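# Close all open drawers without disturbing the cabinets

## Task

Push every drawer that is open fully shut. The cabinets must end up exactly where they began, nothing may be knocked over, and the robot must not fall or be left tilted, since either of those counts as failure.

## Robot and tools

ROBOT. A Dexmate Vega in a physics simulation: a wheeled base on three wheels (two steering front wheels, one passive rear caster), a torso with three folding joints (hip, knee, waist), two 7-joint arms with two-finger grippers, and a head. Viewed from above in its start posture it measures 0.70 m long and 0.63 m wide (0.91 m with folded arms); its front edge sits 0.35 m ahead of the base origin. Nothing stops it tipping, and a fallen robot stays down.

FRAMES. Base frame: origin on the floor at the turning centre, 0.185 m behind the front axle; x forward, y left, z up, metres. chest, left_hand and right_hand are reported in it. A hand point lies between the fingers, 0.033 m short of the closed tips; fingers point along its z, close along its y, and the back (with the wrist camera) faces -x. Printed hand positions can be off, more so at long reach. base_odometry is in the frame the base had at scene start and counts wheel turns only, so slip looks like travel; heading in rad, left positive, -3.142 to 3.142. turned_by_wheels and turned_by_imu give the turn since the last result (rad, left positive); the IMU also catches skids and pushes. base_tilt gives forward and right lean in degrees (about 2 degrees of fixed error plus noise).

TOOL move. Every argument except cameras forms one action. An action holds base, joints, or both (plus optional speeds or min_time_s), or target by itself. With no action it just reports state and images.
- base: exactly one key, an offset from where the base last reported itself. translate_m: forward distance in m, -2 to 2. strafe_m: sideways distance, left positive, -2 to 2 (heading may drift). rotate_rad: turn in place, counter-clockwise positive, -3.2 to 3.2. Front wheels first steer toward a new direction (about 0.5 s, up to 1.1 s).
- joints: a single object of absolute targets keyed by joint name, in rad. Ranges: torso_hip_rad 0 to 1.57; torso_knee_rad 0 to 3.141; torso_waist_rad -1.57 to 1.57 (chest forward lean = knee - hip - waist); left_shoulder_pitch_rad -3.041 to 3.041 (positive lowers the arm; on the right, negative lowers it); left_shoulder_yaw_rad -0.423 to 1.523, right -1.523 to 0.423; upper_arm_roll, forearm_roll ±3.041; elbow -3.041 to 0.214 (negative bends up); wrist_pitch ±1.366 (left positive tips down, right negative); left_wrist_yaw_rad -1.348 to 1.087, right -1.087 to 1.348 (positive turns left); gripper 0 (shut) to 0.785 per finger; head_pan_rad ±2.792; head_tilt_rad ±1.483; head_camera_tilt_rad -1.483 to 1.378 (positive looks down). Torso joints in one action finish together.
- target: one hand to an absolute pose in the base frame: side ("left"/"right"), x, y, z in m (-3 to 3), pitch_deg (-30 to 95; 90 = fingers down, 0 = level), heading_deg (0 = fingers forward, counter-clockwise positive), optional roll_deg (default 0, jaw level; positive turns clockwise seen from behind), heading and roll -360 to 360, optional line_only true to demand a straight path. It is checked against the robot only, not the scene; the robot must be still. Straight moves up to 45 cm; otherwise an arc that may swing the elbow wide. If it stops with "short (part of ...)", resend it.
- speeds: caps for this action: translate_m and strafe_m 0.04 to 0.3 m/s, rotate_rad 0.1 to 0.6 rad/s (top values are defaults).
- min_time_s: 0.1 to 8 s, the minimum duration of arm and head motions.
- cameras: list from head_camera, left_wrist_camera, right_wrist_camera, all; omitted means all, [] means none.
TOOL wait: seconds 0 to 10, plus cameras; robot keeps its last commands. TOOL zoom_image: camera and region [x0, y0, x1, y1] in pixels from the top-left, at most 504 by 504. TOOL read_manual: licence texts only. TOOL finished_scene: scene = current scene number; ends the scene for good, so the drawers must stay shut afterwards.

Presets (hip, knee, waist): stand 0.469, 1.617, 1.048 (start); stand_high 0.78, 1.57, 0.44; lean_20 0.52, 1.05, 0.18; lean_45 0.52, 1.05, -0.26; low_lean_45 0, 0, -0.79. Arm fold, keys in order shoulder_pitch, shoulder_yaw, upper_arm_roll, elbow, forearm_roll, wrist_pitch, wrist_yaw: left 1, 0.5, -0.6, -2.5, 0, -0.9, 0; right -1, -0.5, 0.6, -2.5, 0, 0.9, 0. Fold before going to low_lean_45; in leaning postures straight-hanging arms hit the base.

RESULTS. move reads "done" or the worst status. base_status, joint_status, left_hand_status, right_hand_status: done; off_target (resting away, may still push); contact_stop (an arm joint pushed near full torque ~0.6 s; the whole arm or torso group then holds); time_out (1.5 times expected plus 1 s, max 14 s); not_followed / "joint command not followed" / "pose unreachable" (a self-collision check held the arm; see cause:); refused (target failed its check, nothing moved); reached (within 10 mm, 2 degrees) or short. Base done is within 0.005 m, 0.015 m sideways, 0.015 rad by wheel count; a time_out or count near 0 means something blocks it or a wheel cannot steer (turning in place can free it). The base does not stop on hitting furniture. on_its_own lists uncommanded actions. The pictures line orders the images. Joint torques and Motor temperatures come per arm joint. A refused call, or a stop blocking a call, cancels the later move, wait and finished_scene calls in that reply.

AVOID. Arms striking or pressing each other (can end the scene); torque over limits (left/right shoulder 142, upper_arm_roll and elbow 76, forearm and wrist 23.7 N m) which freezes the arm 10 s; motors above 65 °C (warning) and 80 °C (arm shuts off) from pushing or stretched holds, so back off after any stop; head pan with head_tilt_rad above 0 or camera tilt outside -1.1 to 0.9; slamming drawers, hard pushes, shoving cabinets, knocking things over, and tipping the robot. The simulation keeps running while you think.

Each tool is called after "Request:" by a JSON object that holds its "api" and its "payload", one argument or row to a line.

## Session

Request:
{"api": "move", "payload": {
  "cameras": ["head_camera"]
}}

Request:
{"api": "move", "payload": {
  "joints": {"head_pan_rad":-1.1,"head_camera_tilt_rad":0.3},
  "cameras": ["head_camera"]
}}

Request:
{"api": "move", "payload": {
  "joints": {"head_pan_rad":-2.3},
  "cameras": ["head_camera"]
}}

Request:
{"api": "move", "payload": {
  "joints": {"head_pan_rad":2.5},
  "cameras": ["head_camera"]
}}

Request:
{"api": "move", "payload": {
  "joints": {"head_pan_rad":1.2},
  "cameras": ["head_camera"]
}}

Scene clock: 0.00 s.
Joint torques (N m): no reading
Motor temperatures (°C): left_arm=[27 30 30 30 34 38 35] | right_arm=[29 28 29 31 34 34 35]
base_odometry: x=+0.000 y=+0.000 heading=+0.000
turned_by_wheels: +0.000
turned_by_imu: +0.000
base_tilt: forward=+0.6 right=-0.1
base_status: not commanded
joint_positions: torso_hip_rad=+0.469 torso_knee_rad=+1.617 torso_waist_rad=+1.048 left_shoulder_pitch_rad=+2.199 left_shoulder_yaw_rad=+0.001 left_upper_arm_roll_rad=-0.010 left_elbow_rad=-1.084 left_forearm_roll_rad=+0.015 left_wrist_pitch_rad=-0.506 left_wrist_yaw_rad=-0.016 left_gripper_rad=+0.005 right_shoulder_pitch_rad=-2.184 right_shoulder_yaw_rad=+0.007 right_upper_arm_roll_rad=+0.010 right_elbow_rad=-1.115 right_forearm_roll_rad=+0.008 right_wrist_pitch_rad=+0.481 right_wrist_yaw_rad=-0.008 right_gripper_rad=+0.005 head_pan_rad=+0.000 head_tilt_rad=+0.000 head_camera_tilt_rad=+0.000
joint_status: not commanded
chest: x=-0.0111 y=+0.0000 z=+1.4155 quat_wxyz=(+0.999, +0.000, +0.050, +0.000) (m; base frame)
left_hand: x=+0.1921 y=+0.2282 z=+0.6022 quat_wxyz=(+0.417, +0.009, +0.909, -0.003) pitch_deg=+40.7 heading_deg=-1.0 roll_deg=+0.2 back=up (m; base frame)
right_hand: x=+0.2143 y=-0.2374 z=+0.6092 quat_wxyz=(+0.427, +0.011, +0.904, -0.007) pitch_deg=+39.5 heading_deg=-1.6 roll_deg=-0.2 back=up (m; base frame)
pictures: head_camera
Images, in order (width x height): head_camera 896x560.

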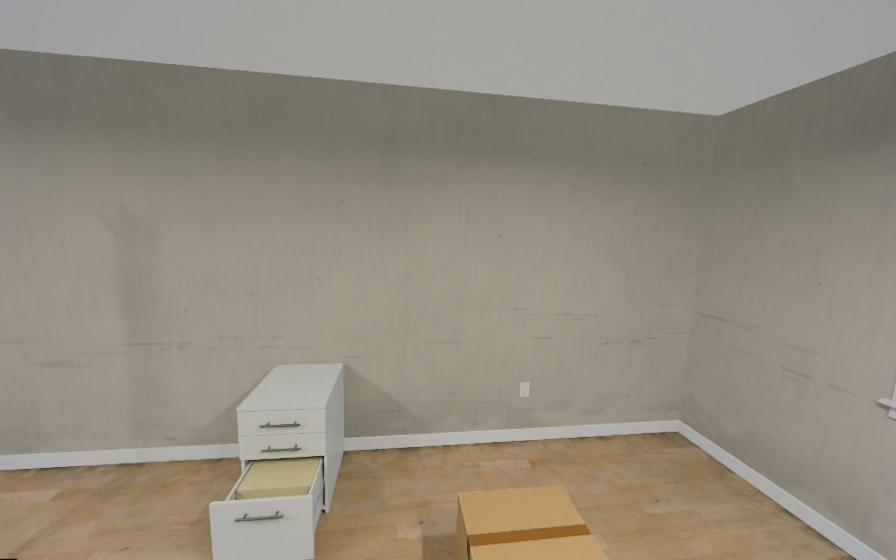

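Scene clock: 1.40 s.
Joint torques (N m): left_arm=[6.83 -1.7 1.51 -4.9 -0.77 -1.68 -0.34] | right_arm=[-2.81 -0.09 -0.48 -3.89 -0.12 2.44 0.05]
Motor temperatures (°C): left_arm=[27 30 30 30 34 38 35] | right_arm=[29 28 29 31 34 34 35]
move: done
base_odometry: x=+0.000 y=+0.000 heading=+0.000
turned_by_wheels: +0.000
turned_by_imu: +0.000
base_tilt: forward=+0.6 right=-0.1
base_status: not commanded
joint_positions: torso_hip_rad=+0.469 torso_knee_rad=+1.617 torso_waist_rad=+1.048 left_shoulder_pitch_rad=+2.199 left_shoulder_yaw_rad=+0.001 left_upper_arm_roll_rad=-0.010 left_elbow_rad=-1.084 left_forearm_roll_rad=+0.015 left_wrist_pitch_rad=-0.506 left_wrist_yaw_rad=-0.016 left_gripper_rad=+0.005 right_shoulder_pitch_rad=-2.184 right_shoulder_yaw_rad=+0.007 right_upper_arm_roll_rad=+0.010 right_elbow_rad=-1.115 right_forearm_roll_rad=+0.008 right_wrist_pitch_rad=+0.481 right_wrist_yaw_rad=-0.008 right_gripper_rad=+0.005 head_pan_rad=-1.100 head_tilt_rad=+0.000 head_camera_tilt_rad=+0.300
joint_status: all done
chest: x=-0.0111 y=+0.0000 z=+1.4155 quat_wxyz=(+0.999, +0.000, +0.050, +0.000) (m; base frame)
left_hand: x=+0.1921 y=+0.2282 z=+0.6022 quat_wxyz=(+0.417, +0.009, +0.909, -0.003) pitch_deg=+40.7 heading_deg=-1.0 roll_deg=+0.2 back=up (m; base frame)
right_hand: x=+0.2143 y=-0.2374 z=+0.6092 quat_wxyz=(+0.427, +0.011, +0.904, -0.007) pitch_deg=+39.5 heading_deg=-1.6 roll_deg=-0.2 back=up (m; base frame)
pictures: head_camera
Images, in order (width x height): head_camera 896x560.

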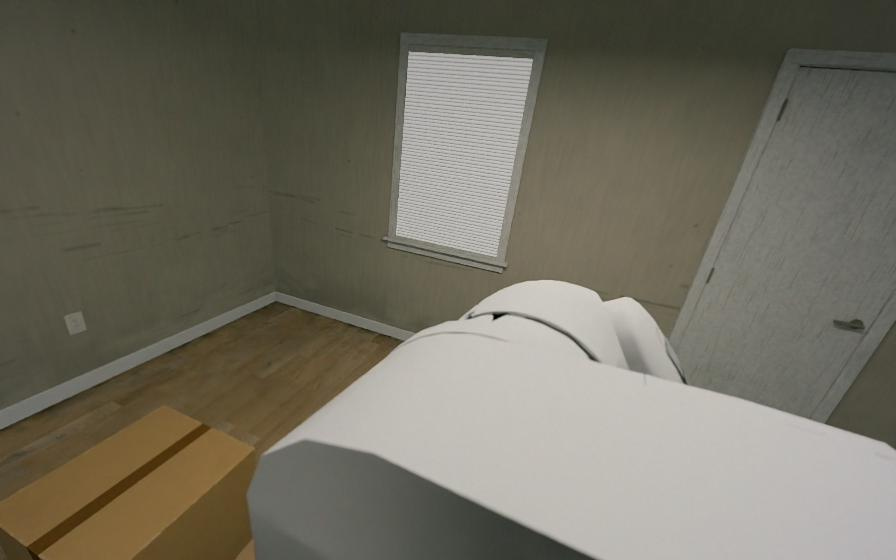

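Scene clock: 2.87 s.
Joint torques (N m): left_arm=[5.43 0.51 0.29 -4.15 -0.45 -3.03 0.03] | right_arm=[-3.44 0.45 -0.66 -4.09 -0.02 2.42 0.11]
Motor temperatures (°C): left_arm=[27 30 30 30 34 38 35] | right_arm=[29 28 29 31 34 34 35]
move: done
base_odometry: x=+0.000 y=+0.000 heading=+0.000
turned_by_wheels: +0.000
turned_by_imu: +0.000
base_tilt: forward=+0.7 right=-0.1
base_status: not commanded
joint_positions: torso_hip_rad=+0.469 torso_knee_rad=+1.617 torso_waist_rad=+1.048 left_shoulder_pitch_rad=+2.199 left_shoulder_yaw_rad=+0.001 left_upper_arm_roll_rad=-0.010 left_elbow_rad=-1.084 left_forearm_roll_rad=+0.015 left_wrist_pitch_rad=-0.506 left_wrist_yaw_rad=-0.016 left_gripper_rad=+0.005 right_shoulder_pitch_rad=-2.184 right_shoulder_yaw_rad=+0.007 right_upper_arm_roll_rad=+0.010 right_elbow_rad=-1.115 right_forearm_roll_rad=+0.008 right_wrist_pitch_rad=+0.481 right_wrist_yaw_rad=-0.008 right_gripper_rad=+0.005 head_pan_rad=-2.300 head_tilt_rad=+0.000 head_camera_tilt_rad=+0.300
joint_status: all done
chest: x=-0.0111 y=+0.0000 z=+1.4155 quat_wxyz=(+0.999, +0.000, +0.050, +0.000) (m; base frame)
left_hand: x=+0.1921 y=+0.2282 z=+0.6022 quat_wxyz=(+0.417, +0.009, +0.909, -0.003) pitch_deg=+40.7 heading_deg=-1.0 roll_deg=+0.2 back=up (m; base frame)
right_hand: x=+0.2143 y=-0.2374 z=+0.6092 quat_wxyz=(+0.427, +0.011, +0.904, -0.007) pitch_deg=+39.5 heading_deg=-1.6 roll_deg=-0.2 back=up (m; base frame)
pictures: head_camera
Images, in order (width x height): head_camera 896x560.

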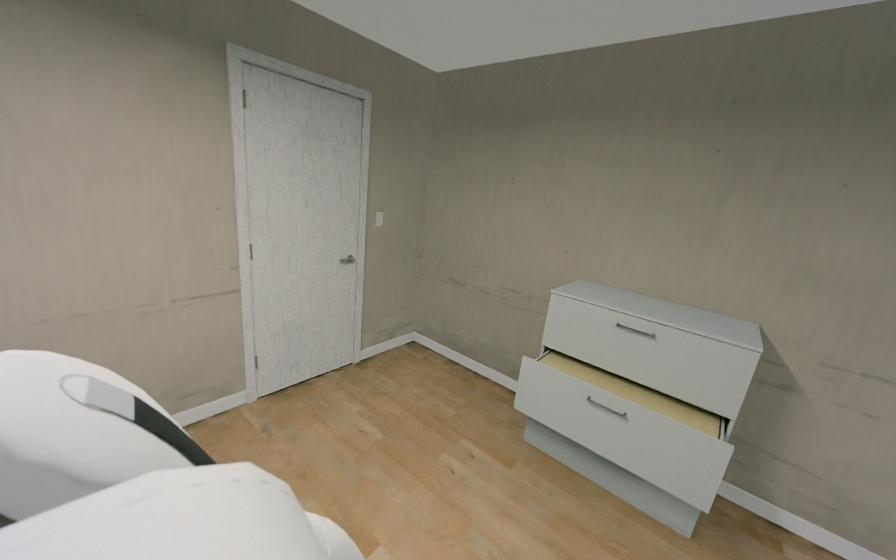

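Scene clock: 6.73 s.
Joint torques (N m): left_arm=[8.98 0.54 1.47 -6.18 0.34 -1.28 -0.07] | right_arm=[-2.48 0.07 -0.75 -5.34 -0.04 2.72 0.06]
Motor temperatures (°C): left_arm=[27 30 30 30 34 38 35] | right_arm=[29 28 29 31 34 35 35]
move: done
base_odometry: x=+0.000 y=+0.000 heading=+0.000
turned_by_wheels: +0.000
turned_by_imu: +0.001
base_tilt: forward=+0.7 right=-0.1
base_status: not commanded
joint_positions: torso_hip_rad=+0.469 torso_knee_rad=+1.617 torso_waist_rad=+1.048 left_shoulder_pitch_rad=+2.199 left_shoulder_yaw_rad=+0.001 left_upper_arm_roll_rad=-0.010 left_elbow_rad=-1.084 left_forearm_roll_rad=+0.015 left_wrist_pitch_rad=-0.506 left_wrist_yaw_rad=-0.016 left_gripper_rad=+0.005 right_shoulder_pitch_rad=-2.184 right_shoulder_yaw_rad=+0.007 right_upper_arm_roll_rad=+0.010 right_elbow_rad=-1.115 right_forearm_roll_rad=+0.008 right_wrist_pitch_rad=+0.481 right_wrist_yaw_rad=-0.008 right_gripper_rad=+0.005 head_pan_rad=+2.500 head_tilt_rad=+0.000 head_camera_tilt_rad=+0.300
joint_status: all done
chest: x=-0.0111 y=+0.0000 z=+1.4155 quat_wxyz=(+0.999, +0.000, +0.050, +0.000) (m; base frame)
left_hand: x=+0.1921 y=+0.2282 z=+0.6022 quat_wxyz=(+0.417, +0.009, +0.909, -0.003) pitch_deg=+40.7 heading_deg=-1.0 roll_deg=+0.2 back=up (m; base frame)
right_hand: x=+0.2143 y=-0.2374 z=+0.6092 quat_wxyz=(+0.427, +0.011, +0.904, -0.007) pitch_deg=+39.5 heading_deg=-1.6 roll_deg=-0.2 back=up (m; base frame)
pictures: head_camera
Images, in order (width x height): head_camera 896x560.

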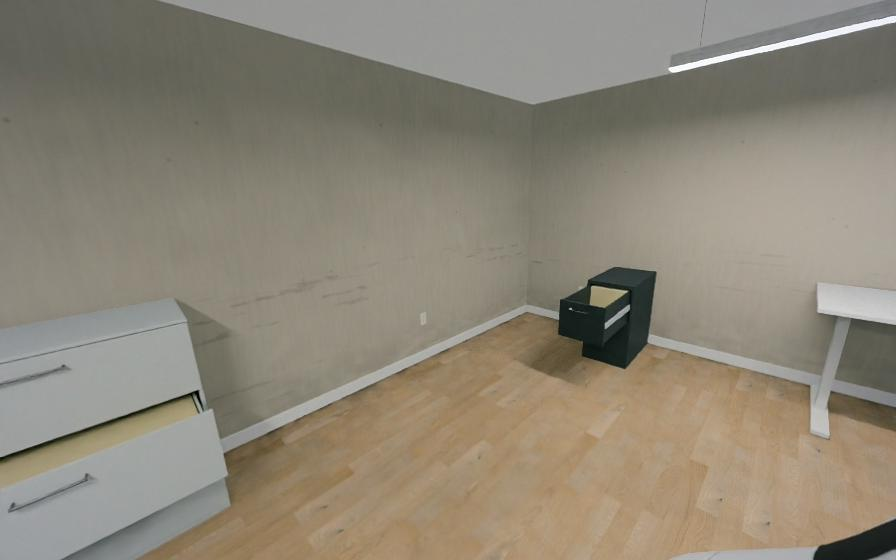

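Scene clock: 8.27 s.
Joint torques (N m): left_arm=[6.13 -0.12 1.13 -7.56 0.52 -1.87 -0.08] | right_arm=[-2.53 0.08 -0.77 -4.75 -0.07 1.58 0.14]
Motor temperatures (°C): left_arm=[27 30 30 30 34 38 35] | right_arm=[29 28 29 31 34 35 35]
move: done
base_odometry: x=+0.000 y=+0.000 heading=+0.000
turned_by_wheels: +0.000
turned_by_imu: +0.000
base_tilt: forward=+0.7 right=-0.1
base_status: not commanded
joint_positions: torso_hip_rad=+0.469 torso_knee_rad=+1.617 torso_waist_rad=+1.048 left_shoulder_pitch_rad=+2.199 left_shoulder_yaw_rad=+0.001 left_upper_arm_roll_rad=-0.010 left_elbow_rad=-1.084 left_forearm_roll_rad=+0.015 left_wrist_pitch_rad=-0.506 left_wrist_yaw_rad=-0.016 left_gripper_rad=+0.005 right_shoulder_pitch_rad=-2.184 right_shoulder_yaw_rad=+0.007 right_upper_arm_roll_rad=+0.010 right_elbow_rad=-1.115 right_forearm_roll_rad=+0.008 right_wrist_pitch_rad=+0.481 right_wrist_yaw_rad=-0.008 right_gripper_rad=+0.005 head_pan_rad=+1.200 head_tilt_rad=+0.000 head_camera_tilt_rad=+0.300
joint_status: all done
chest: x=-0.0111 y=+0.0000 z=+1.4155 quat_wxyz=(+0.999, +0.000, +0.050, +0.000) (m; base frame)
left_hand: x=+0.1921 y=+0.2282 z=+0.6022 quat_wxyz=(+0.417, +0.009, +0.909, -0.003) pitch_deg=+40.7 heading_deg=-1.0 roll_deg=+0.2 back=up (m; base frame)
right_hand: x=+0.2143 y=-0.2374 z=+0.6092 quat_wxyz=(+0.427, +0.011, +0.904, -0.007) pitch_deg=+39.5 heading_deg=-1.6 roll_deg=-0.2 back=up (m; base frame)
pictures: head_camera
Images, in order (width x height): head_camera 896x560.

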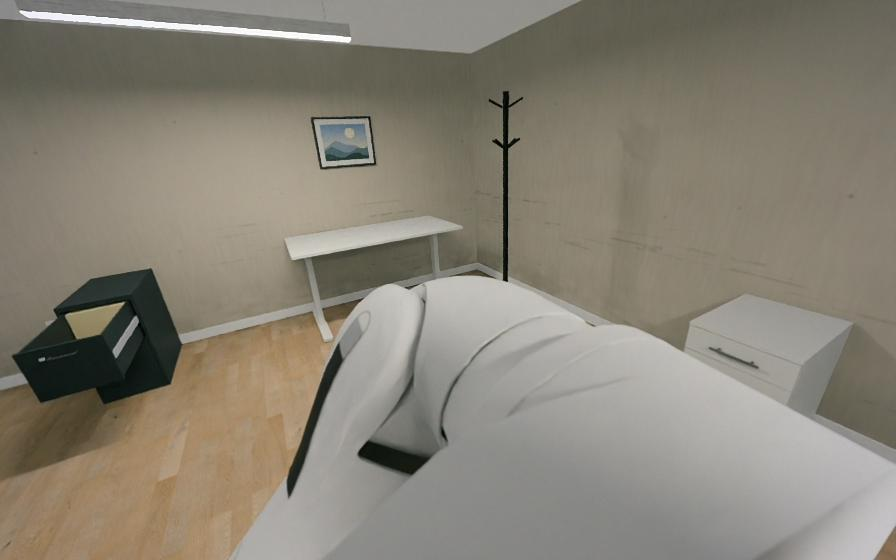

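Request:
{"api": "move", "payload": {
  "base": {"rotate_rad":0.1},
  "joints": {"head_pan_rad":0,"head_camera_tilt_rad":0.45},
  "cameras": []
}}

Request:
{"api": "move", "payload": {
  "base": {"strafe_m":0.65}
}}

Scene clock: 33.07 s.
Joint torques (N m): left_arm=[5.18 -1 1 -7.37 0.88 -2.28 0.27] | right_arm=[-2.96 0.03 -0.44 -4.83 -0.05 2.26 0.01]
Motor temperatures (°C): left_arm=[27 30 30 30 34 38 35] | right_arm=[29 28 29 31 34 35 35]
move: done
base_odometry: x=+0.000 y=+0.000 heading=+0.100
turned_by_wheels: +0.100
turned_by_imu: +0.098
base_tilt: forward=+0.6 right=-0.1
base_status: done
joint_positions: torso_hip_rad=+0.469 torso_knee_rad=+1.617 torso_waist_rad=+1.048 left_shoulder_pitch_rad=+2.199 left_shoulder_yaw_rad=+0.001 left_upper_arm_roll_rad=-0.010 left_elbow_rad=-1.084 left_forearm_roll_rad=+0.015 left_wrist_pitch_rad=-0.506 left_wrist_yaw_rad=-0.016 left_gripper_rad=+0.005 right_shoulder_pitch_rad=-2.184 right_shoulder_yaw_rad=+0.007 right_upper_arm_roll_rad=+0.010 right_elbow_rad=-1.115 right_forearm_roll_rad=+0.008 right_wrist_pitch_rad=+0.481 right_wrist_yaw_rad=-0.008 right_gripper_rad=+0.005 head_pan_rad=+0.000 head_tilt_rad=+0.000 head_camera_tilt_rad=+0.450
joint_status: all done
chest: x=-0.0111 y=+0.0000 z=+1.4155 quat_wxyz=(+0.999, +0.000, +0.050, +0.000) (m; base frame)
left_hand: x=+0.1921 y=+0.2282 z=+0.6022 quat_wxyz=(+0.417, +0.009, +0.909, -0.003) pitch_deg=+40.7 heading_deg=-1.0 roll_deg=+0.2 back=up (m; base frame)
right_hand: x=+0.2143 y=-0.2374 z=+0.6092 quat_wxyz=(+0.427, +0.011, +0.904, -0.007) pitch_deg=+39.5 heading_deg=-1.6 roll_deg=-0.2 back=up (m; base frame)
pictures: none
No camera images: "cameras" was empty.

Scene clock: 37.50 s.
Joint torques (N m): left_arm=[4.18 -0.94 -0.95 -5.46 -0.45 -1.48 -0.07] | right_arm=[-1.61 -1.02 -0.36 -4.42 0.02 2.1 0.11]
Motor temperatures (°C): left_arm=[27 30 30 30 34 38 35] | right_arm=[29 28 29 31 34 35 35]
move: done
base_odometry: x=-0.070 y=+0.644 heading=+0.109
turned_by_wheels: +0.009
turned_by_imu: +0.004
base_tilt: forward=+0.6 right=-0.1
base_status: done
joint_positions: torso_hip_rad=+0.469 torso_knee_rad=+1.617 torso_waist_rad=+1.048 left_shoulder_pitch_rad=+2.199 left_shoulder_yaw_rad=+0.001 left_upper_arm_roll_rad=-0.010 left_elbow_rad=-1.084 left_forearm_roll_rad=+0.015 left_wrist_pitch_rad=-0.506 left_wrist_yaw_rad=-0.016 left_gripper_rad=+0.005 right_shoulder_pitch_rad=-2.184 right_shoulder_yaw_rad=+0.007 right_upper_arm_roll_rad=+0.010 right_elbow_rad=-1.115 right_forearm_roll_rad=+0.008 right_wrist_pitch_rad=+0.481 right_wrist_yaw_rad=-0.008 right_gripper_rad=+0.005 head_pan_rad=+0.000 head_tilt_rad=+0.000 head_camera_tilt_rad=+0.450
joint_status: not commanded
chest: x=-0.0111 y=+0.0000 z=+1.4155 quat_wxyz=(+0.999, +0.000, +0.050, +0.000) (m; base frame)
left_hand: x=+0.1921 y=+0.2282 z=+0.6022 quat_wxyz=(+0.417, +0.009, +0.909, -0.003) pitch_deg=+40.7 heading_deg=-1.0 roll_deg=+0.2 back=up (m; base frame)
right_hand: x=+0.2143 y=-0.2374 z=+0.6092 quat_wxyz=(+0.427, +0.011, +0.904, -0.007) pitch_deg=+39.5 heading_deg=-1.6 roll_deg=-0.2 back=up (m; base frame)
pictures: head_camera, left_wrist_camera, right_wrist_camera
Images, in order (width x height): head_camera 896x560, left_wrist_camera 672x420, right_wrist_camera 672x420.

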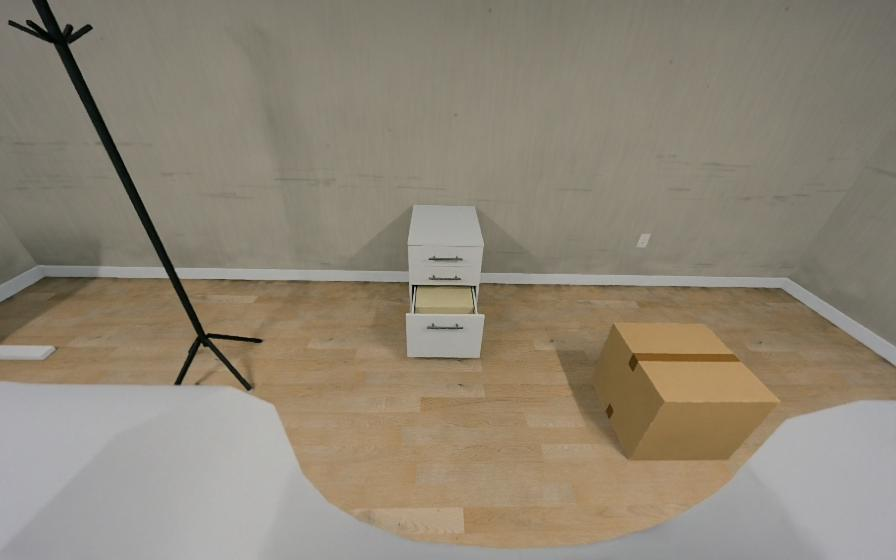

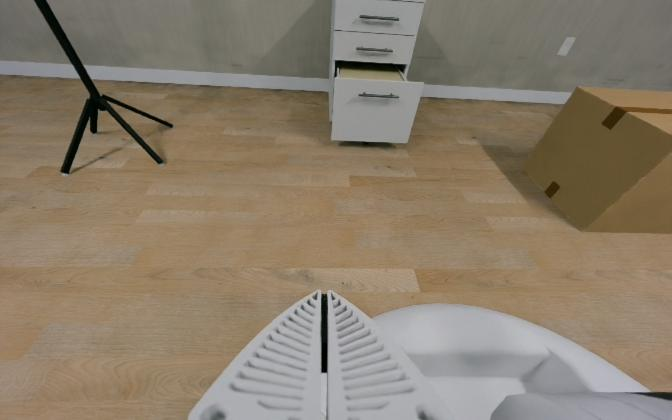

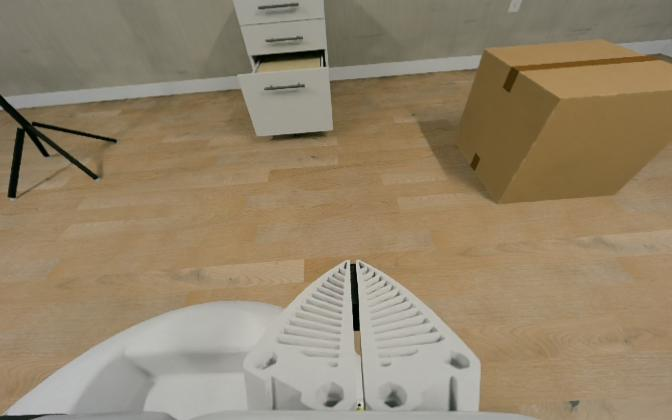

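Request:
{"api": "move", "payload": {
  "base": {"rotate_rad":-0.034},
  "cameras": []
}}

Request:
{"api": "move", "payload": {
  "base": {"translate_m":0.5},
  "cameras": []
}}

Request:
{"api": "move", "payload": {
  "joints": {"torso_hip_rad":0.0,"torso_knee_rad":0.6,"torso_waist_rad":-0.1,"head_camera_tilt_rad":0.2}
}}

Request:
{"api": "move", "payload": {
  "target": {"side":"left","x":0.47,"y":0.06,"z":0.24,"pitch_deg":50,"heading_deg":0}
}}

Scene clock: 68.80 s.
Joint torques (N m): left_arm=[6.77 -0.43 1.14 -5.6 0.31 -1.97 0.17] | right_arm=[-2.05 -0.38 -0.21 -5.38 -0.11 1.52 0.17]
Motor temperatures (°C): left_arm=[27 30 30 30 34 38 35] | right_arm=[29 28 29 31 34 35 35]
move: done
base_odometry: x=-0.070 y=+0.645 heading=+0.075
turned_by_wheels: -0.034
turned_by_imu: -0.032
base_tilt: forward=+0.6 right=-0.1
base_status: done
joint_positions: torso_hip_rad=+0.469 torso_knee_rad=+1.617 torso_waist_rad=+1.048 left_shoulder_pitch_rad=+2.199 left_shoulder_yaw_rad=+0.001 left_upper_arm_roll_rad=-0.010 left_elbow_rad=-1.084 left_forearm_roll_rad=+0.015 left_wrist_pitch_rad=-0.506 left_wrist_yaw_rad=-0.016 left_gripper_rad=+0.005 right_shoulder_pitch_rad=-2.184 right_shoulder_yaw_rad=+0.007 right_upper_arm_roll_rad=+0.010 right_elbow_rad=-1.115 right_forearm_roll_rad=+0.008 right_wrist_pitch_rad=+0.481 right_wrist_yaw_rad=-0.008 right_gripper_rad=+0.005 head_pan_rad=+0.000 head_tilt_rad=+0.000 head_camera_tilt_rad=+0.450
joint_status: not commanded
chest: x=-0.0111 y=+0.0000 z=+1.4155 quat_wxyz=(+0.999, +0.000, +0.050, +0.000) (m; base frame)
left_hand: x=+0.1921 y=+0.2282 z=+0.6022 quat_wxyz=(+0.417, +0.009, +0.909, -0.003) pitch_deg=+40.7 heading_deg=-1.0 roll_deg=+0.2 back=up (m; base frame)
right_hand: x=+0.2143 y=-0.2374 z=+0.6092 quat_wxyz=(+0.427, +0.011, +0.904, -0.007) pitch_deg=+39.5 heading_deg=-1.6 roll_deg=-0.2 back=up (m; base frame)
pictures: none
No camera images: "cameras" was empty.

Scene clock: 72.30 s.
Joint torques (N m): left_arm=[5.11 2.41 2.01 -5.63 -1.11 -2.02 0.23] | right_arm=[-2.25 0.55 -0.93 -4.74 -0.08 1.99 0.04]
Motor temperatures (°C): left_arm=[27 30 30 30 34 38 35] | right_arm=[29 28 29 31 34 35 35]
move: done
base_odometry: x=+0.429 y=+0.683 heading=+0.075
turned_by_wheels: +0.000
turned_by_imu: +0.000
base_tilt: forward=+0.6 right=-0.1
base_status: done
joint_positions: torso_hip_rad=+0.469 torso_knee_rad=+1.617 torso_waist_rad=+1.048 left_shoulder_pitch_rad=+2.199 left_shoulder_yaw_rad=+0.001 left_upper_arm_roll_rad=-0.010 left_elbow_rad=-1.084 left_forearm_roll_rad=+0.015 left_wrist_pitch_rad=-0.506 left_wrist_yaw_rad=-0.016 left_gripper_rad=+0.005 right_shoulder_pitch_rad=-2.184 right_shoulder_yaw_rad=+0.007 right_upper_arm_roll_rad=+0.010 right_elbow_rad=-1.115 right_forearm_roll_rad=+0.008 right_wrist_pitch_rad=+0.481 right_wrist_yaw_rad=-0.008 right_gripper_rad=+0.005 head_pan_rad=+0.000 head_tilt_rad=+0.000 head_camera_tilt_rad=+0.450
joint_status: not commanded
chest: x=-0.0111 y=+0.0000 z=+1.4155 quat_wxyz=(+0.999, +0.000, +0.050, +0.000) (m; base frame)
left_hand: x=+0.1921 y=+0.2282 z=+0.6022 quat_wxyz=(+0.417, +0.009, +0.909, -0.003) pitch_deg=+40.7 heading_deg=-1.0 roll_deg=+0.2 back=up (m; base frame)
right_hand: x=+0.2143 y=-0.2374 z=+0.6092 quat_wxyz=(+0.427, +0.011, +0.904, -0.007) pitch_deg=+39.5 heading_deg=-1.6 roll_deg=-0.2 back=up (m; base frame)
pictures: none
No camera images: "cameras" was empty.

Scene clock: 77.83 s.
Joint torques (N m): left_arm=[18.72 -2.05 0.38 1.6 0.02 -1.61 -0.22] | right_arm=[-10.88 0.24 -0.55 -0.44 -0.05 1.57 0.22]
Motor temperatures (°C): left_arm=[27 30 30 30 34 38 35] | right_arm=[29 28 29 31 34 35 35]
move: done
base_odometry: x=+0.429 y=+0.683 heading=+0.075
turned_by_wheels: +0.000
turned_by_imu: +0.001
base_tilt: forward=+0.6 right=+0.0
base_status: not commanded
joint_positions: torso_hip_rad=+0.000 torso_knee_rad=+0.600 torso_waist_rad=-0.100 left_shoulder_pitch_rad=+2.199 left_shoulder_yaw_rad=+0.001 left_upper_arm_roll_rad=-0.010 left_elbow_rad=-1.084 left_forearm_roll_rad=+0.015 left_wrist_pitch_rad=-0.506 left_wrist_yaw_rad=-0.016 left_gripper_rad=+0.005 right_shoulder_pitch_rad=-2.184 right_shoulder_yaw_rad=+0.007 right_upper_arm_roll_rad=+0.010 right_elbow_rad=-1.115 right_forearm_roll_rad=+0.008 right_wrist_pitch_rad=+0.481 right_wrist_yaw_rad=-0.008 right_gripper_rad=+0.005 head_pan_rad=+0.000 head_tilt_rad=+0.000 head_camera_tilt_rad=+0.200
joint_status: all done
chest: x=+0.1217 y=+0.0000 z=+1.0742 quat_wxyz=(+0.939, +0.000, +0.343, +0.000) (m; base frame)
left_hand: x=-0.1695 y=+0.2282 z=+0.2881 quat_wxyz=(+0.130, +0.008, +0.991, -0.005) pitch_deg=+75.0 heading_deg=-2.9 roll_deg=-1.9 back=up (m; base frame)
right_hand: x=-0.1473 y=-0.2374 z=+0.2814 quat_wxyz=(+0.141, +0.008, +0.990, -0.010) pitch_deg=+73.8 heading_deg=-4.4 roll_deg=-3.4 back=up (m; base frame)
pictures: head_camera, left_wrist_camera, right_wrist_camera
Images, in order (width x height): head_camera 896x560, left_wrist_camera 672x420, right_wrist_camera 672x420.

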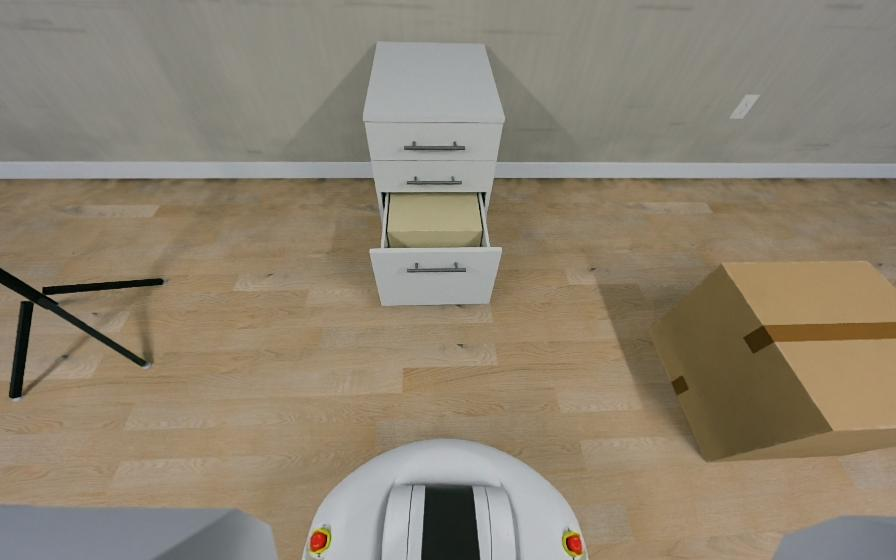

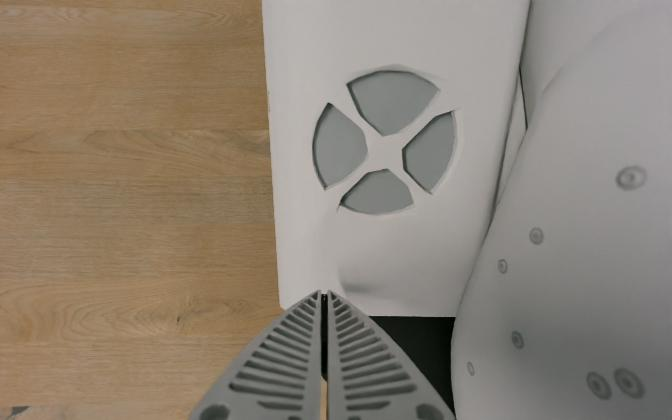

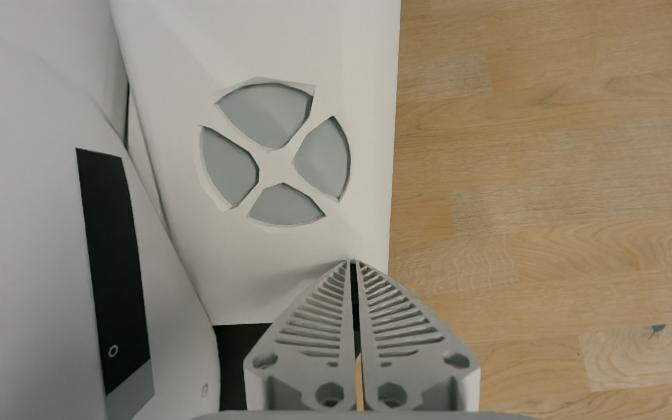

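Scene clock: 78.13 s.
Joint torques (N m): left_arm=[16.55 1.71 -0.19 0.55 -0.54 -0.64 -0.28] | right_arm=[-11.4 1.18 -0.39 -0.07 -0.03 0.91 0.04]
Motor temperatures (°C): left_arm=[27 30 30 30 34 38 35] | right_arm=[29 28 29 31 34 35 35]
move: refused
base_odometry: x=+0.429 y=+0.683 heading=+0.075
turned_by_wheels: +0.000
turned_by_imu: +0.000
base_tilt: forward=+0.6 right=+0.0
base_status: not commanded
joint_positions: torso_hip_rad=+0.000 torso_knee_rad=+0.600 torso_waist_rad=-0.100 left_shoulder_pitch_rad=+2.199 left_shoulder_yaw_rad=+0.001 left_upper_arm_roll_rad=-0.010 left_elbow_rad=-1.084 left_forearm_roll_rad=+0.015 left_wrist_pitch_rad=-0.506 left_wrist_yaw_rad=-0.016 left_gripper_rad=+0.005 right_shoulder_pitch_rad=-2.184 right_shoulder_yaw_rad=+0.007 right_upper_arm_roll_rad=+0.010 right_elbow_rad=-1.115 right_forearm_roll_rad=+0.008 right_wrist_pitch_rad=+0.481 right_wrist_yaw_rad=-0.008 right_gripper_rad=+0.005 head_pan_rad=+0.000 head_tilt_rad=+0.000 head_camera_tilt_rad=+0.200
joint_status: not commanded
chest: x=+0.1217 y=+0.0000 z=+1.0742 quat_wxyz=(+0.939, +0.000, +0.343, +0.000) (m; base frame)
left_hand: x=-0.1695 y=+0.2282 z=+0.2881 quat_wxyz=(+0.130, +0.008, +0.991, -0.005) pitch_deg=+75.0 heading_deg=-2.9 roll_deg=-1.9 back=up (m; base frame)
left_hand_status: refused: the arm stands too near the robot already: the left finger into the base, as the model's coarse spheres have them (needs 2.0 cm clear). Nothing moved. Move it clear with "joints".
right_hand: x=-0.1473 y=-0.2374 z=+0.2814 quat_wxyz=(+0.141, +0.008, +0.990, -0.010) pitch_deg=+73.8 heading_deg=-4.4 roll_deg=-3.4 back=up (m; base frame)
pictures: head_camera, left_wrist_camera, right_wrist_camera
Images, in order (width x height): head_camera 896x560, left_wrist_camera 672x420, right_wrist_camera 672x420.

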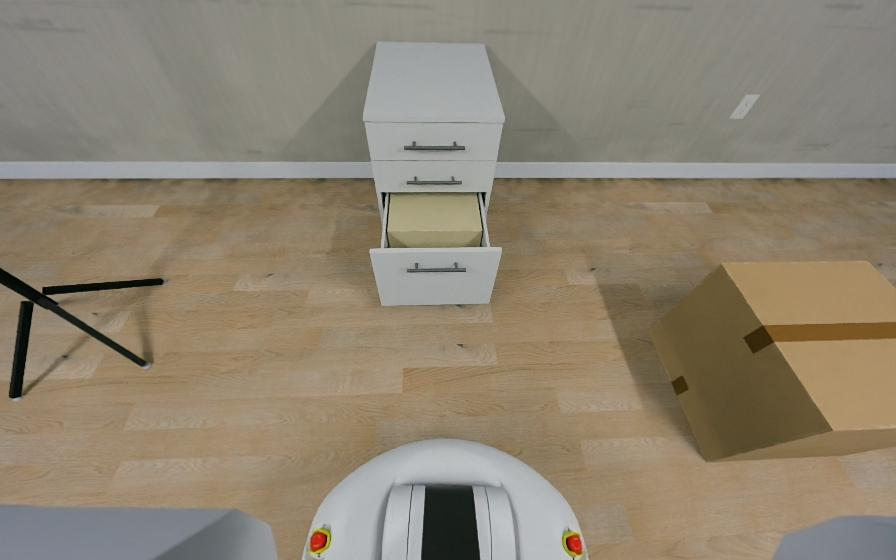

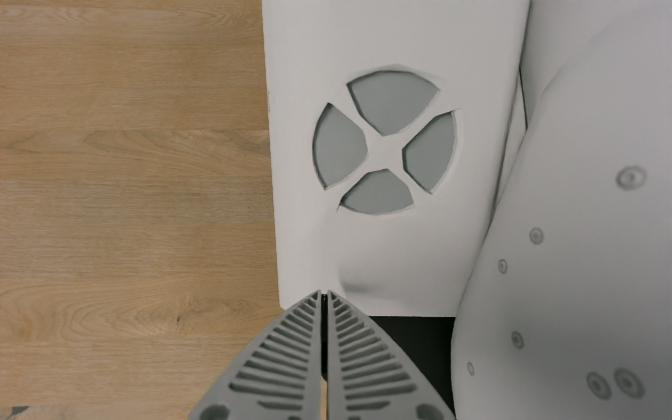

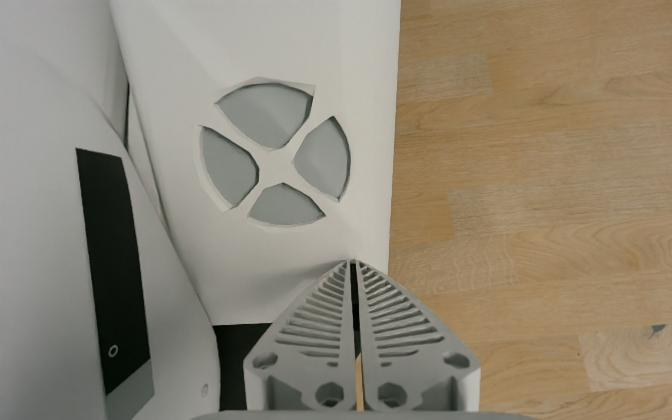

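Request:
{"api": "move", "payload": {
  "joints": {"left_shoulder_yaw_rad":0.5,"left_elbow_rad":-1.9},
  "cameras": ["head_camera"]
}}

Request:
{"api": "move", "payload": {
  "target": {"side":"left","x":0.5,"y":0.05,"z":0.24,"pitch_deg":45,"heading_deg":0},
  "cameras": ["head_camera"]
}}

Scene clock: 101.83 s.
Joint torques (N m): left_arm=[7.01 0.83 1.36 -8.2 0 -1.87 0.1] | right_arm=[-11.22 0.56 -0.41 0.25 -0.04 -0.17 0.01]
Motor temperatures (°C): left_arm=[28 30 30 30 34 39 35] | right_arm=[30 28 29 31 34 35 35]
move: done
base_odometry: x=+0.429 y=+0.683 heading=+0.075
turned_by_wheels: +0.000
turned_by_imu: +0.001
base_tilt: forward=+0.7 right=-0.1
base_status: not commanded
joint_positions: torso_hip_rad=+0.000 torso_knee_rad=+0.600 torso_waist_rad=-0.100 left_shoulder_pitch_rad=+2.199 left_shoulder_yaw_rad=+0.496 left_upper_arm_roll_rad=-0.010 left_elbow_rad=-1.894 left_forearm_roll_rad=+0.015 left_wrist_pitch_rad=-0.506 left_wrist_yaw_rad=-0.016 left_gripper_rad=+0.005 right_shoulder_pitch_rad=-2.184 right_shoulder_yaw_rad=+0.007 right_upper_arm_roll_rad=+0.010 right_elbow_rad=-1.115 right_forearm_roll_rad=+0.008 right_wrist_pitch_rad=+0.481 right_wrist_yaw_rad=-0.008 right_gripper_rad=+0.005 head_pan_rad=+0.000 head_tilt_rad=+0.000 head_camera_tilt_rad=+0.200
joint_status: all done
chest: x=+0.1218 y=+0.0000 z=+1.0741 quat_wxyz=(+0.939, +0.000, +0.343, +0.000) (m; base frame)
left_hand: x=+0.2904 y=+0.1925 z=+0.4887 quat_wxyz=(+0.494, +0.248, +0.831, -0.073) pitch_deg=+30.1 heading_deg=-25.0 roll_deg=+8.2 back=up (m; base frame)
right_hand: x=-0.1474 y=-0.2374 z=+0.2814 quat_wxyz=(+0.141, +0.008, +0.990, -0.010) pitch_deg=+73.8 heading_deg=-4.4 roll_deg=-3.4 back=up (m; base frame)
pictures: head_camera
ARM HIT: the robot struck its own base or body hard.
Images, in order (width x height): head_camera 896x560.

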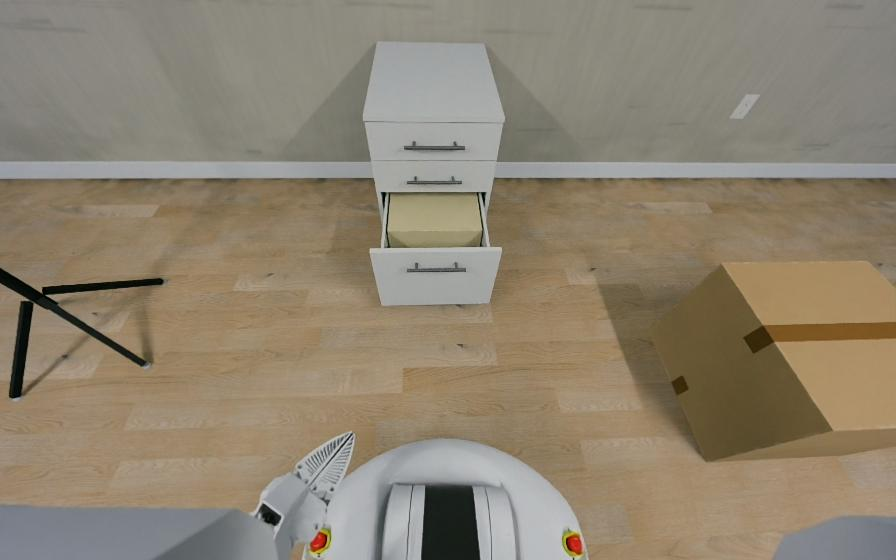

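Scene clock: 102.13 s.
Joint torques (N m): left_arm=[7.06 1.15 0.62 -6.41 0.16 -3.54 -0.16] | right_arm=[-11.31 -0.01 -0.55 0.37 0.07 1.08 0.04]
Motor temperatures (°C): left_arm=[28 30 30 30 34 39 35] | right_arm=[30 28 29 31 34 35 35]
move: refused
base_odometry: x=+0.429 y=+0.683 heading=+0.075
turned_by_wheels: +0.000
turned_by_imu: +0.000
base_tilt: forward=+0.6 right=-0.1
base_status: not commanded
joint_positions: torso_hip_rad=+0.000 torso_knee_rad=+0.600 torso_waist_rad=-0.100 left_shoulder_pitch_rad=+2.199 left_shoulder_yaw_rad=+0.498 left_upper_arm_roll_rad=-0.010 left_elbow_rad=-1.897 left_forearm_roll_rad=+0.015 left_wrist_pitch_rad=-0.506 left_wrist_yaw_rad=-0.016 left_gripper_rad=+0.005 right_shoulder_pitch_rad=-2.184 right_shoulder_yaw_rad=+0.007 right_upper_arm_roll_rad=+0.010 right_elbow_rad=-1.115 right_forearm_roll_rad=+0.008 right_wrist_pitch_rad=+0.481 right_wrist_yaw_rad=-0.008 right_gripper_rad=+0.005 head_pan_rad=+0.000 head_tilt_rad=+0.000 head_camera_tilt_rad=+0.200
joint_status: not commanded
chest: x=+0.1218 y=+0.0000 z=+1.0741 quat_wxyz=(+0.939, +0.000, +0.343, +0.000) (m; base frame)
left_hand: x=+0.2913 y=+0.1917 z=+0.4899 quat_wxyz=(+0.495, +0.248, +0.830, -0.073) pitch_deg=+30.0 heading_deg=-25.1 roll_deg=+8.3 back=up (m; base frame)
left_hand_status: refused: the best posture that gets there brings the left wrist into the torso, as the model's coarse spheres have them (needs 2.6 cm clear). Nothing moved.
right_hand: x=-0.1474 y=-0.2374 z=+0.2814 quat_wxyz=(+0.141, +0.008, +0.990, -0.010) pitch_deg=+73.8 heading_deg=-4.4 roll_deg=-3.4 back=up (m; base frame)
pictures: head_camera
Images, in order (width x height): head_camera 896x560.

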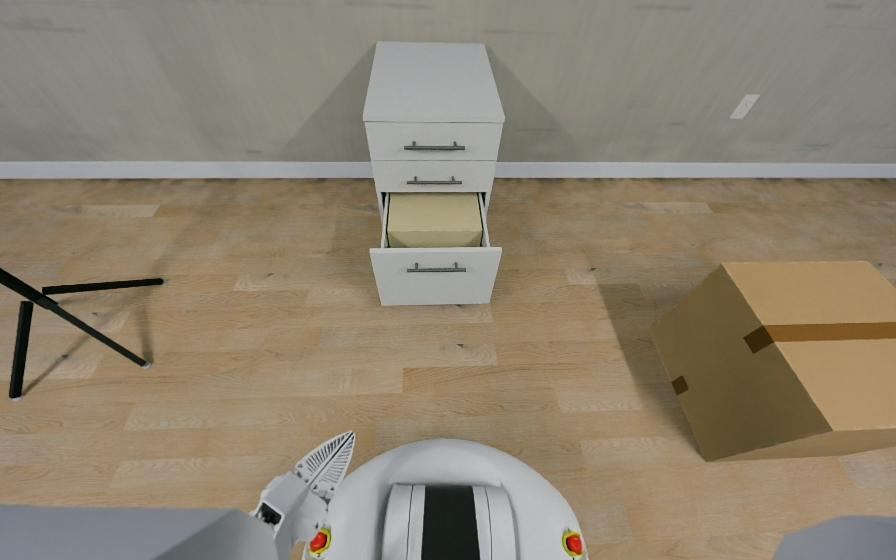

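Request:
{"api": "move", "payload": {
  "joints": {"left_shoulder_pitch_rad":1.6},
  "cameras": ["head_camera"]
}}

Request:
{"api": "move", "payload": {
  "target": {"side":"left","x":0.55,"y":0.06,"z":0.25,"pitch_deg":50,"heading_deg":0},
  "cameras": ["head_camera"]
}}

Scene clock: 110.50 s.
Joint torques (N m): left_arm=[-2.08 4.65 -2.22 -11.43 -0.25 -3.45 0.21] | right_arm=[-11.68 0.7 -0.53 0.02 0.03 0.79 -0.03]
Motor temperatures (°C): left_arm=[28 30 30 30 34 39 35] | right_arm=[30 28 29 31 34 35 35]
move: done
base_odometry: x=+0.429 y=+0.683 heading=+0.075
turned_by_wheels: +0.000
turned_by_imu: +0.001
base_tilt: forward=+0.7 right=-0.1
base_status: not commanded
joint_positions: torso_hip_rad=+0.000 torso_knee_rad=+0.600 torso_waist_rad=-0.100 left_shoulder_pitch_rad=+1.606 left_shoulder_yaw_rad=+0.500 left_upper_arm_roll_rad=-0.010 left_elbow_rad=-1.900 left_forearm_roll_rad=+0.015 left_wrist_pitch_rad=-0.506 left_wrist_yaw_rad=-0.016 left_gripper_rad=+0.005 right_shoulder_pitch_rad=-2.184 right_shoulder_yaw_rad=+0.007 right_upper_arm_roll_rad=+0.010 right_elbow_rad=-1.115 right_forearm_roll_rad=+0.008 right_wrist_pitch_rad=+0.481 right_wrist_yaw_rad=-0.008 right_gripper_rad=+0.005 head_pan_rad=+0.000 head_tilt_rad=+0.000 head_camera_tilt_rad=+0.200
joint_status: all done
chest: x=+0.1218 y=+0.0000 z=+1.0741 quat_wxyz=(+0.939, +0.000, +0.343, +0.000) (m; base frame)
left_hand: x=+0.5891 y=+0.1906 z=+0.6863 quat_wxyz=(+0.716, +0.260, +0.648, +0.002) pitch_deg=-1.5 heading_deg=-21.7 roll_deg=+22.1 back=up (m; base frame)
right_hand: x=-0.1474 y=-0.2374 z=+0.2814 quat_wxyz=(+0.141, +0.008, +0.990, -0.010) pitch_deg=+73.8 heading_deg=-4.4 roll_deg=-3.4 back=up (m; base frame)
pictures: head_camera
Images, in order (width x height): head_camera 896x560.

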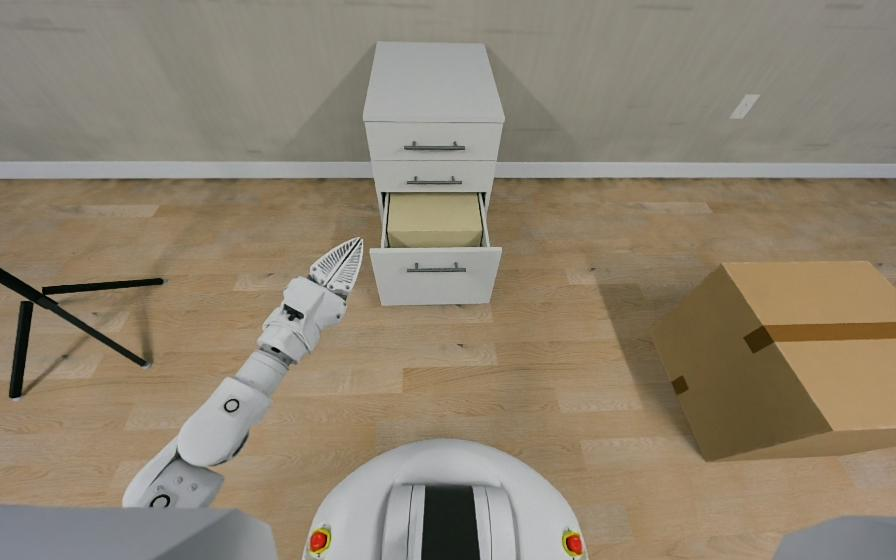

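Scene clock: 115.07 s.
Joint torques (N m): left_arm=[-10.62 -6.62 4.87 -8.71 0.07 -1.65 0.4] | right_arm=[-10.81 -0.15 -0.48 0.15 0.06 1.46 0.01]
Motor temperatures (°C): left_arm=[28 30 30 30 34 39 35] | right_arm=[30 28 29 31 34 35 35]
move: done
base_odometry: x=+0.429 y=+0.683 heading=+0.075
turned_by_wheels: +0.000
turned_by_imu: +0.001
base_tilt: forward=+0.7 right=-0.1
base_status: not commanded
joint_positions: torso_hip_rad=+0.000 torso_knee_rad=+0.600 torso_waist_rad=-0.100 left_shoulder_pitch_rad=+1.037 left_shoulder_yaw_rad=-0.042 left_upper_arm_roll_rad=+0.457 left_elbow_rad=-1.058 left_forearm_roll_rad=-0.262 left_wrist_pitch_rad=+0.142 left_wrist_yaw_rad=+0.422 left_gripper_rad=+0.005 right_shoulder_pitch_rad=-2.184 right_shoulder_yaw_rad=+0.007 right_upper_arm_roll_rad=+0.010 right_elbow_rad=-1.115 right_forearm_roll_rad=+0.008 right_wrist_pitch_rad=+0.481 right_wrist_yaw_rad=-0.008 right_gripper_rad=+0.005 head_pan_rad=+0.000 head_tilt_rad=+0.000 head_camera_tilt_rad=+0.200
joint_status: not commanded
chest: x=+0.1218 y=+0.0000 z=+1.0741 quat_wxyz=(+0.939, +0.000, +0.343, +0.000) (m; base frame)
left_hand: x=+0.5511 y=+0.0628 z=+0.2513 quat_wxyz=(+0.345, -0.001, +0.939, +0.000) pitch_deg=+49.7 heading_deg=+0.1 roll_deg=+0.0 back=up (m; base frame)
left_hand_status: reached (checked arc [a long move], planned for 3.0 s): 3 mm and 0.3 deg off.
right_hand: x=-0.1474 y=-0.2374 z=+0.2814 quat_wxyz=(+0.141, +0.008, +0.990, -0.010) pitch_deg=+73.8 heading_deg=-4.4 roll_deg=-3.4 back=up (m; base frame)
pictures: head_camera
Images, in order (width x height): head_camera 896x560.

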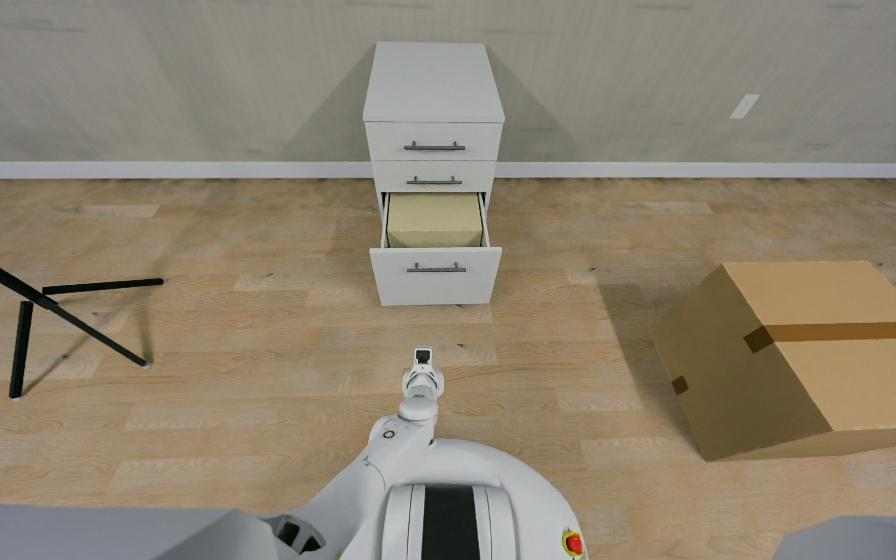

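Request:
{"api": "move", "payload": {
  "target": {"side":"left","x":0.55,"y":0.04,"z":0.205,"pitch_deg":45,"heading_deg":0},
  "cameras": []
}}

Request:
{"api": "move", "payload": {
  "base": {"translate_m":0.3},
  "speeds": {"translate_m":0.12},
  "cameras": ["head_camera","left_wrist_camera"]
}}

Scene clock: 121.23 s.
Joint torques (N m): left_arm=[-8.14 -6.56 7.3 -9.85 0.46 -1.5 -0.04] | right_arm=[-12.05 0.76 -0.39 0.15 0.03 0.67 -0.02]
Motor temperatures (°C): left_arm=[28 30 30 30 34 39 35] | right_arm=[30 28 29 31 34 35 35]
move: refused
base_odometry: x=+0.429 y=+0.683 heading=+0.075
turned_by_wheels: +0.000
turned_by_imu: +0.001
base_tilt: forward=+0.7 right=+0.0
base_status: not commanded
joint_positions: torso_hip_rad=+0.000 torso_knee_rad=+0.600 torso_waist_rad=-0.100 left_shoulder_pitch_rad=+1.033 left_shoulder_yaw_rad=-0.046 left_upper_arm_roll_rad=+0.460 left_elbow_rad=-1.052 left_forearm_roll_rad=-0.264 left_wrist_pitch_rad=+0.146 left_wrist_yaw_rad=+0.425 left_gripper_rad=+0.005 right_shoulder_pitch_rad=-2.184 right_shoulder_yaw_rad=+0.007 right_upper_arm_roll_rad=+0.010 right_elbow_rad=-1.115 right_forearm_roll_rad=+0.008 right_wrist_pitch_rad=+0.481 right_wrist_yaw_rad=-0.008 right_gripper_rad=+0.005 head_pan_rad=+0.000 head_tilt_rad=+0.000 head_camera_tilt_rad=+0.200
joint_status: not commanded
chest: x=+0.1218 y=+0.0000 z=+1.0741 quat_wxyz=(+0.939, +0.000, +0.343, +0.000) (m; base frame)
left_hand: x=+0.5497 y=+0.0602 z=+0.2499 quat_wxyz=(+0.342, +0.000, +0.940, +0.000) pitch_deg=+50.0 heading_deg=+0.0 roll_deg=+0.0 back=up (m; base frame)
left_hand_status: refused: no posture of the arm gets there (out of reach): the closest leaves the hand 2.6 cm and 1 deg from the pose. Nothing moved.
right_hand: x=-0.1474 y=-0.2374 z=+0.2814 quat_wxyz=(+0.141, +0.008, +0.990, -0.010) pitch_deg=+73.8 heading_deg=-4.4 roll_deg=-3.4 back=up (m; base frame)
pictures: none
No camera images: "cameras" was empty.

not run: a stop came earlier in this reply.


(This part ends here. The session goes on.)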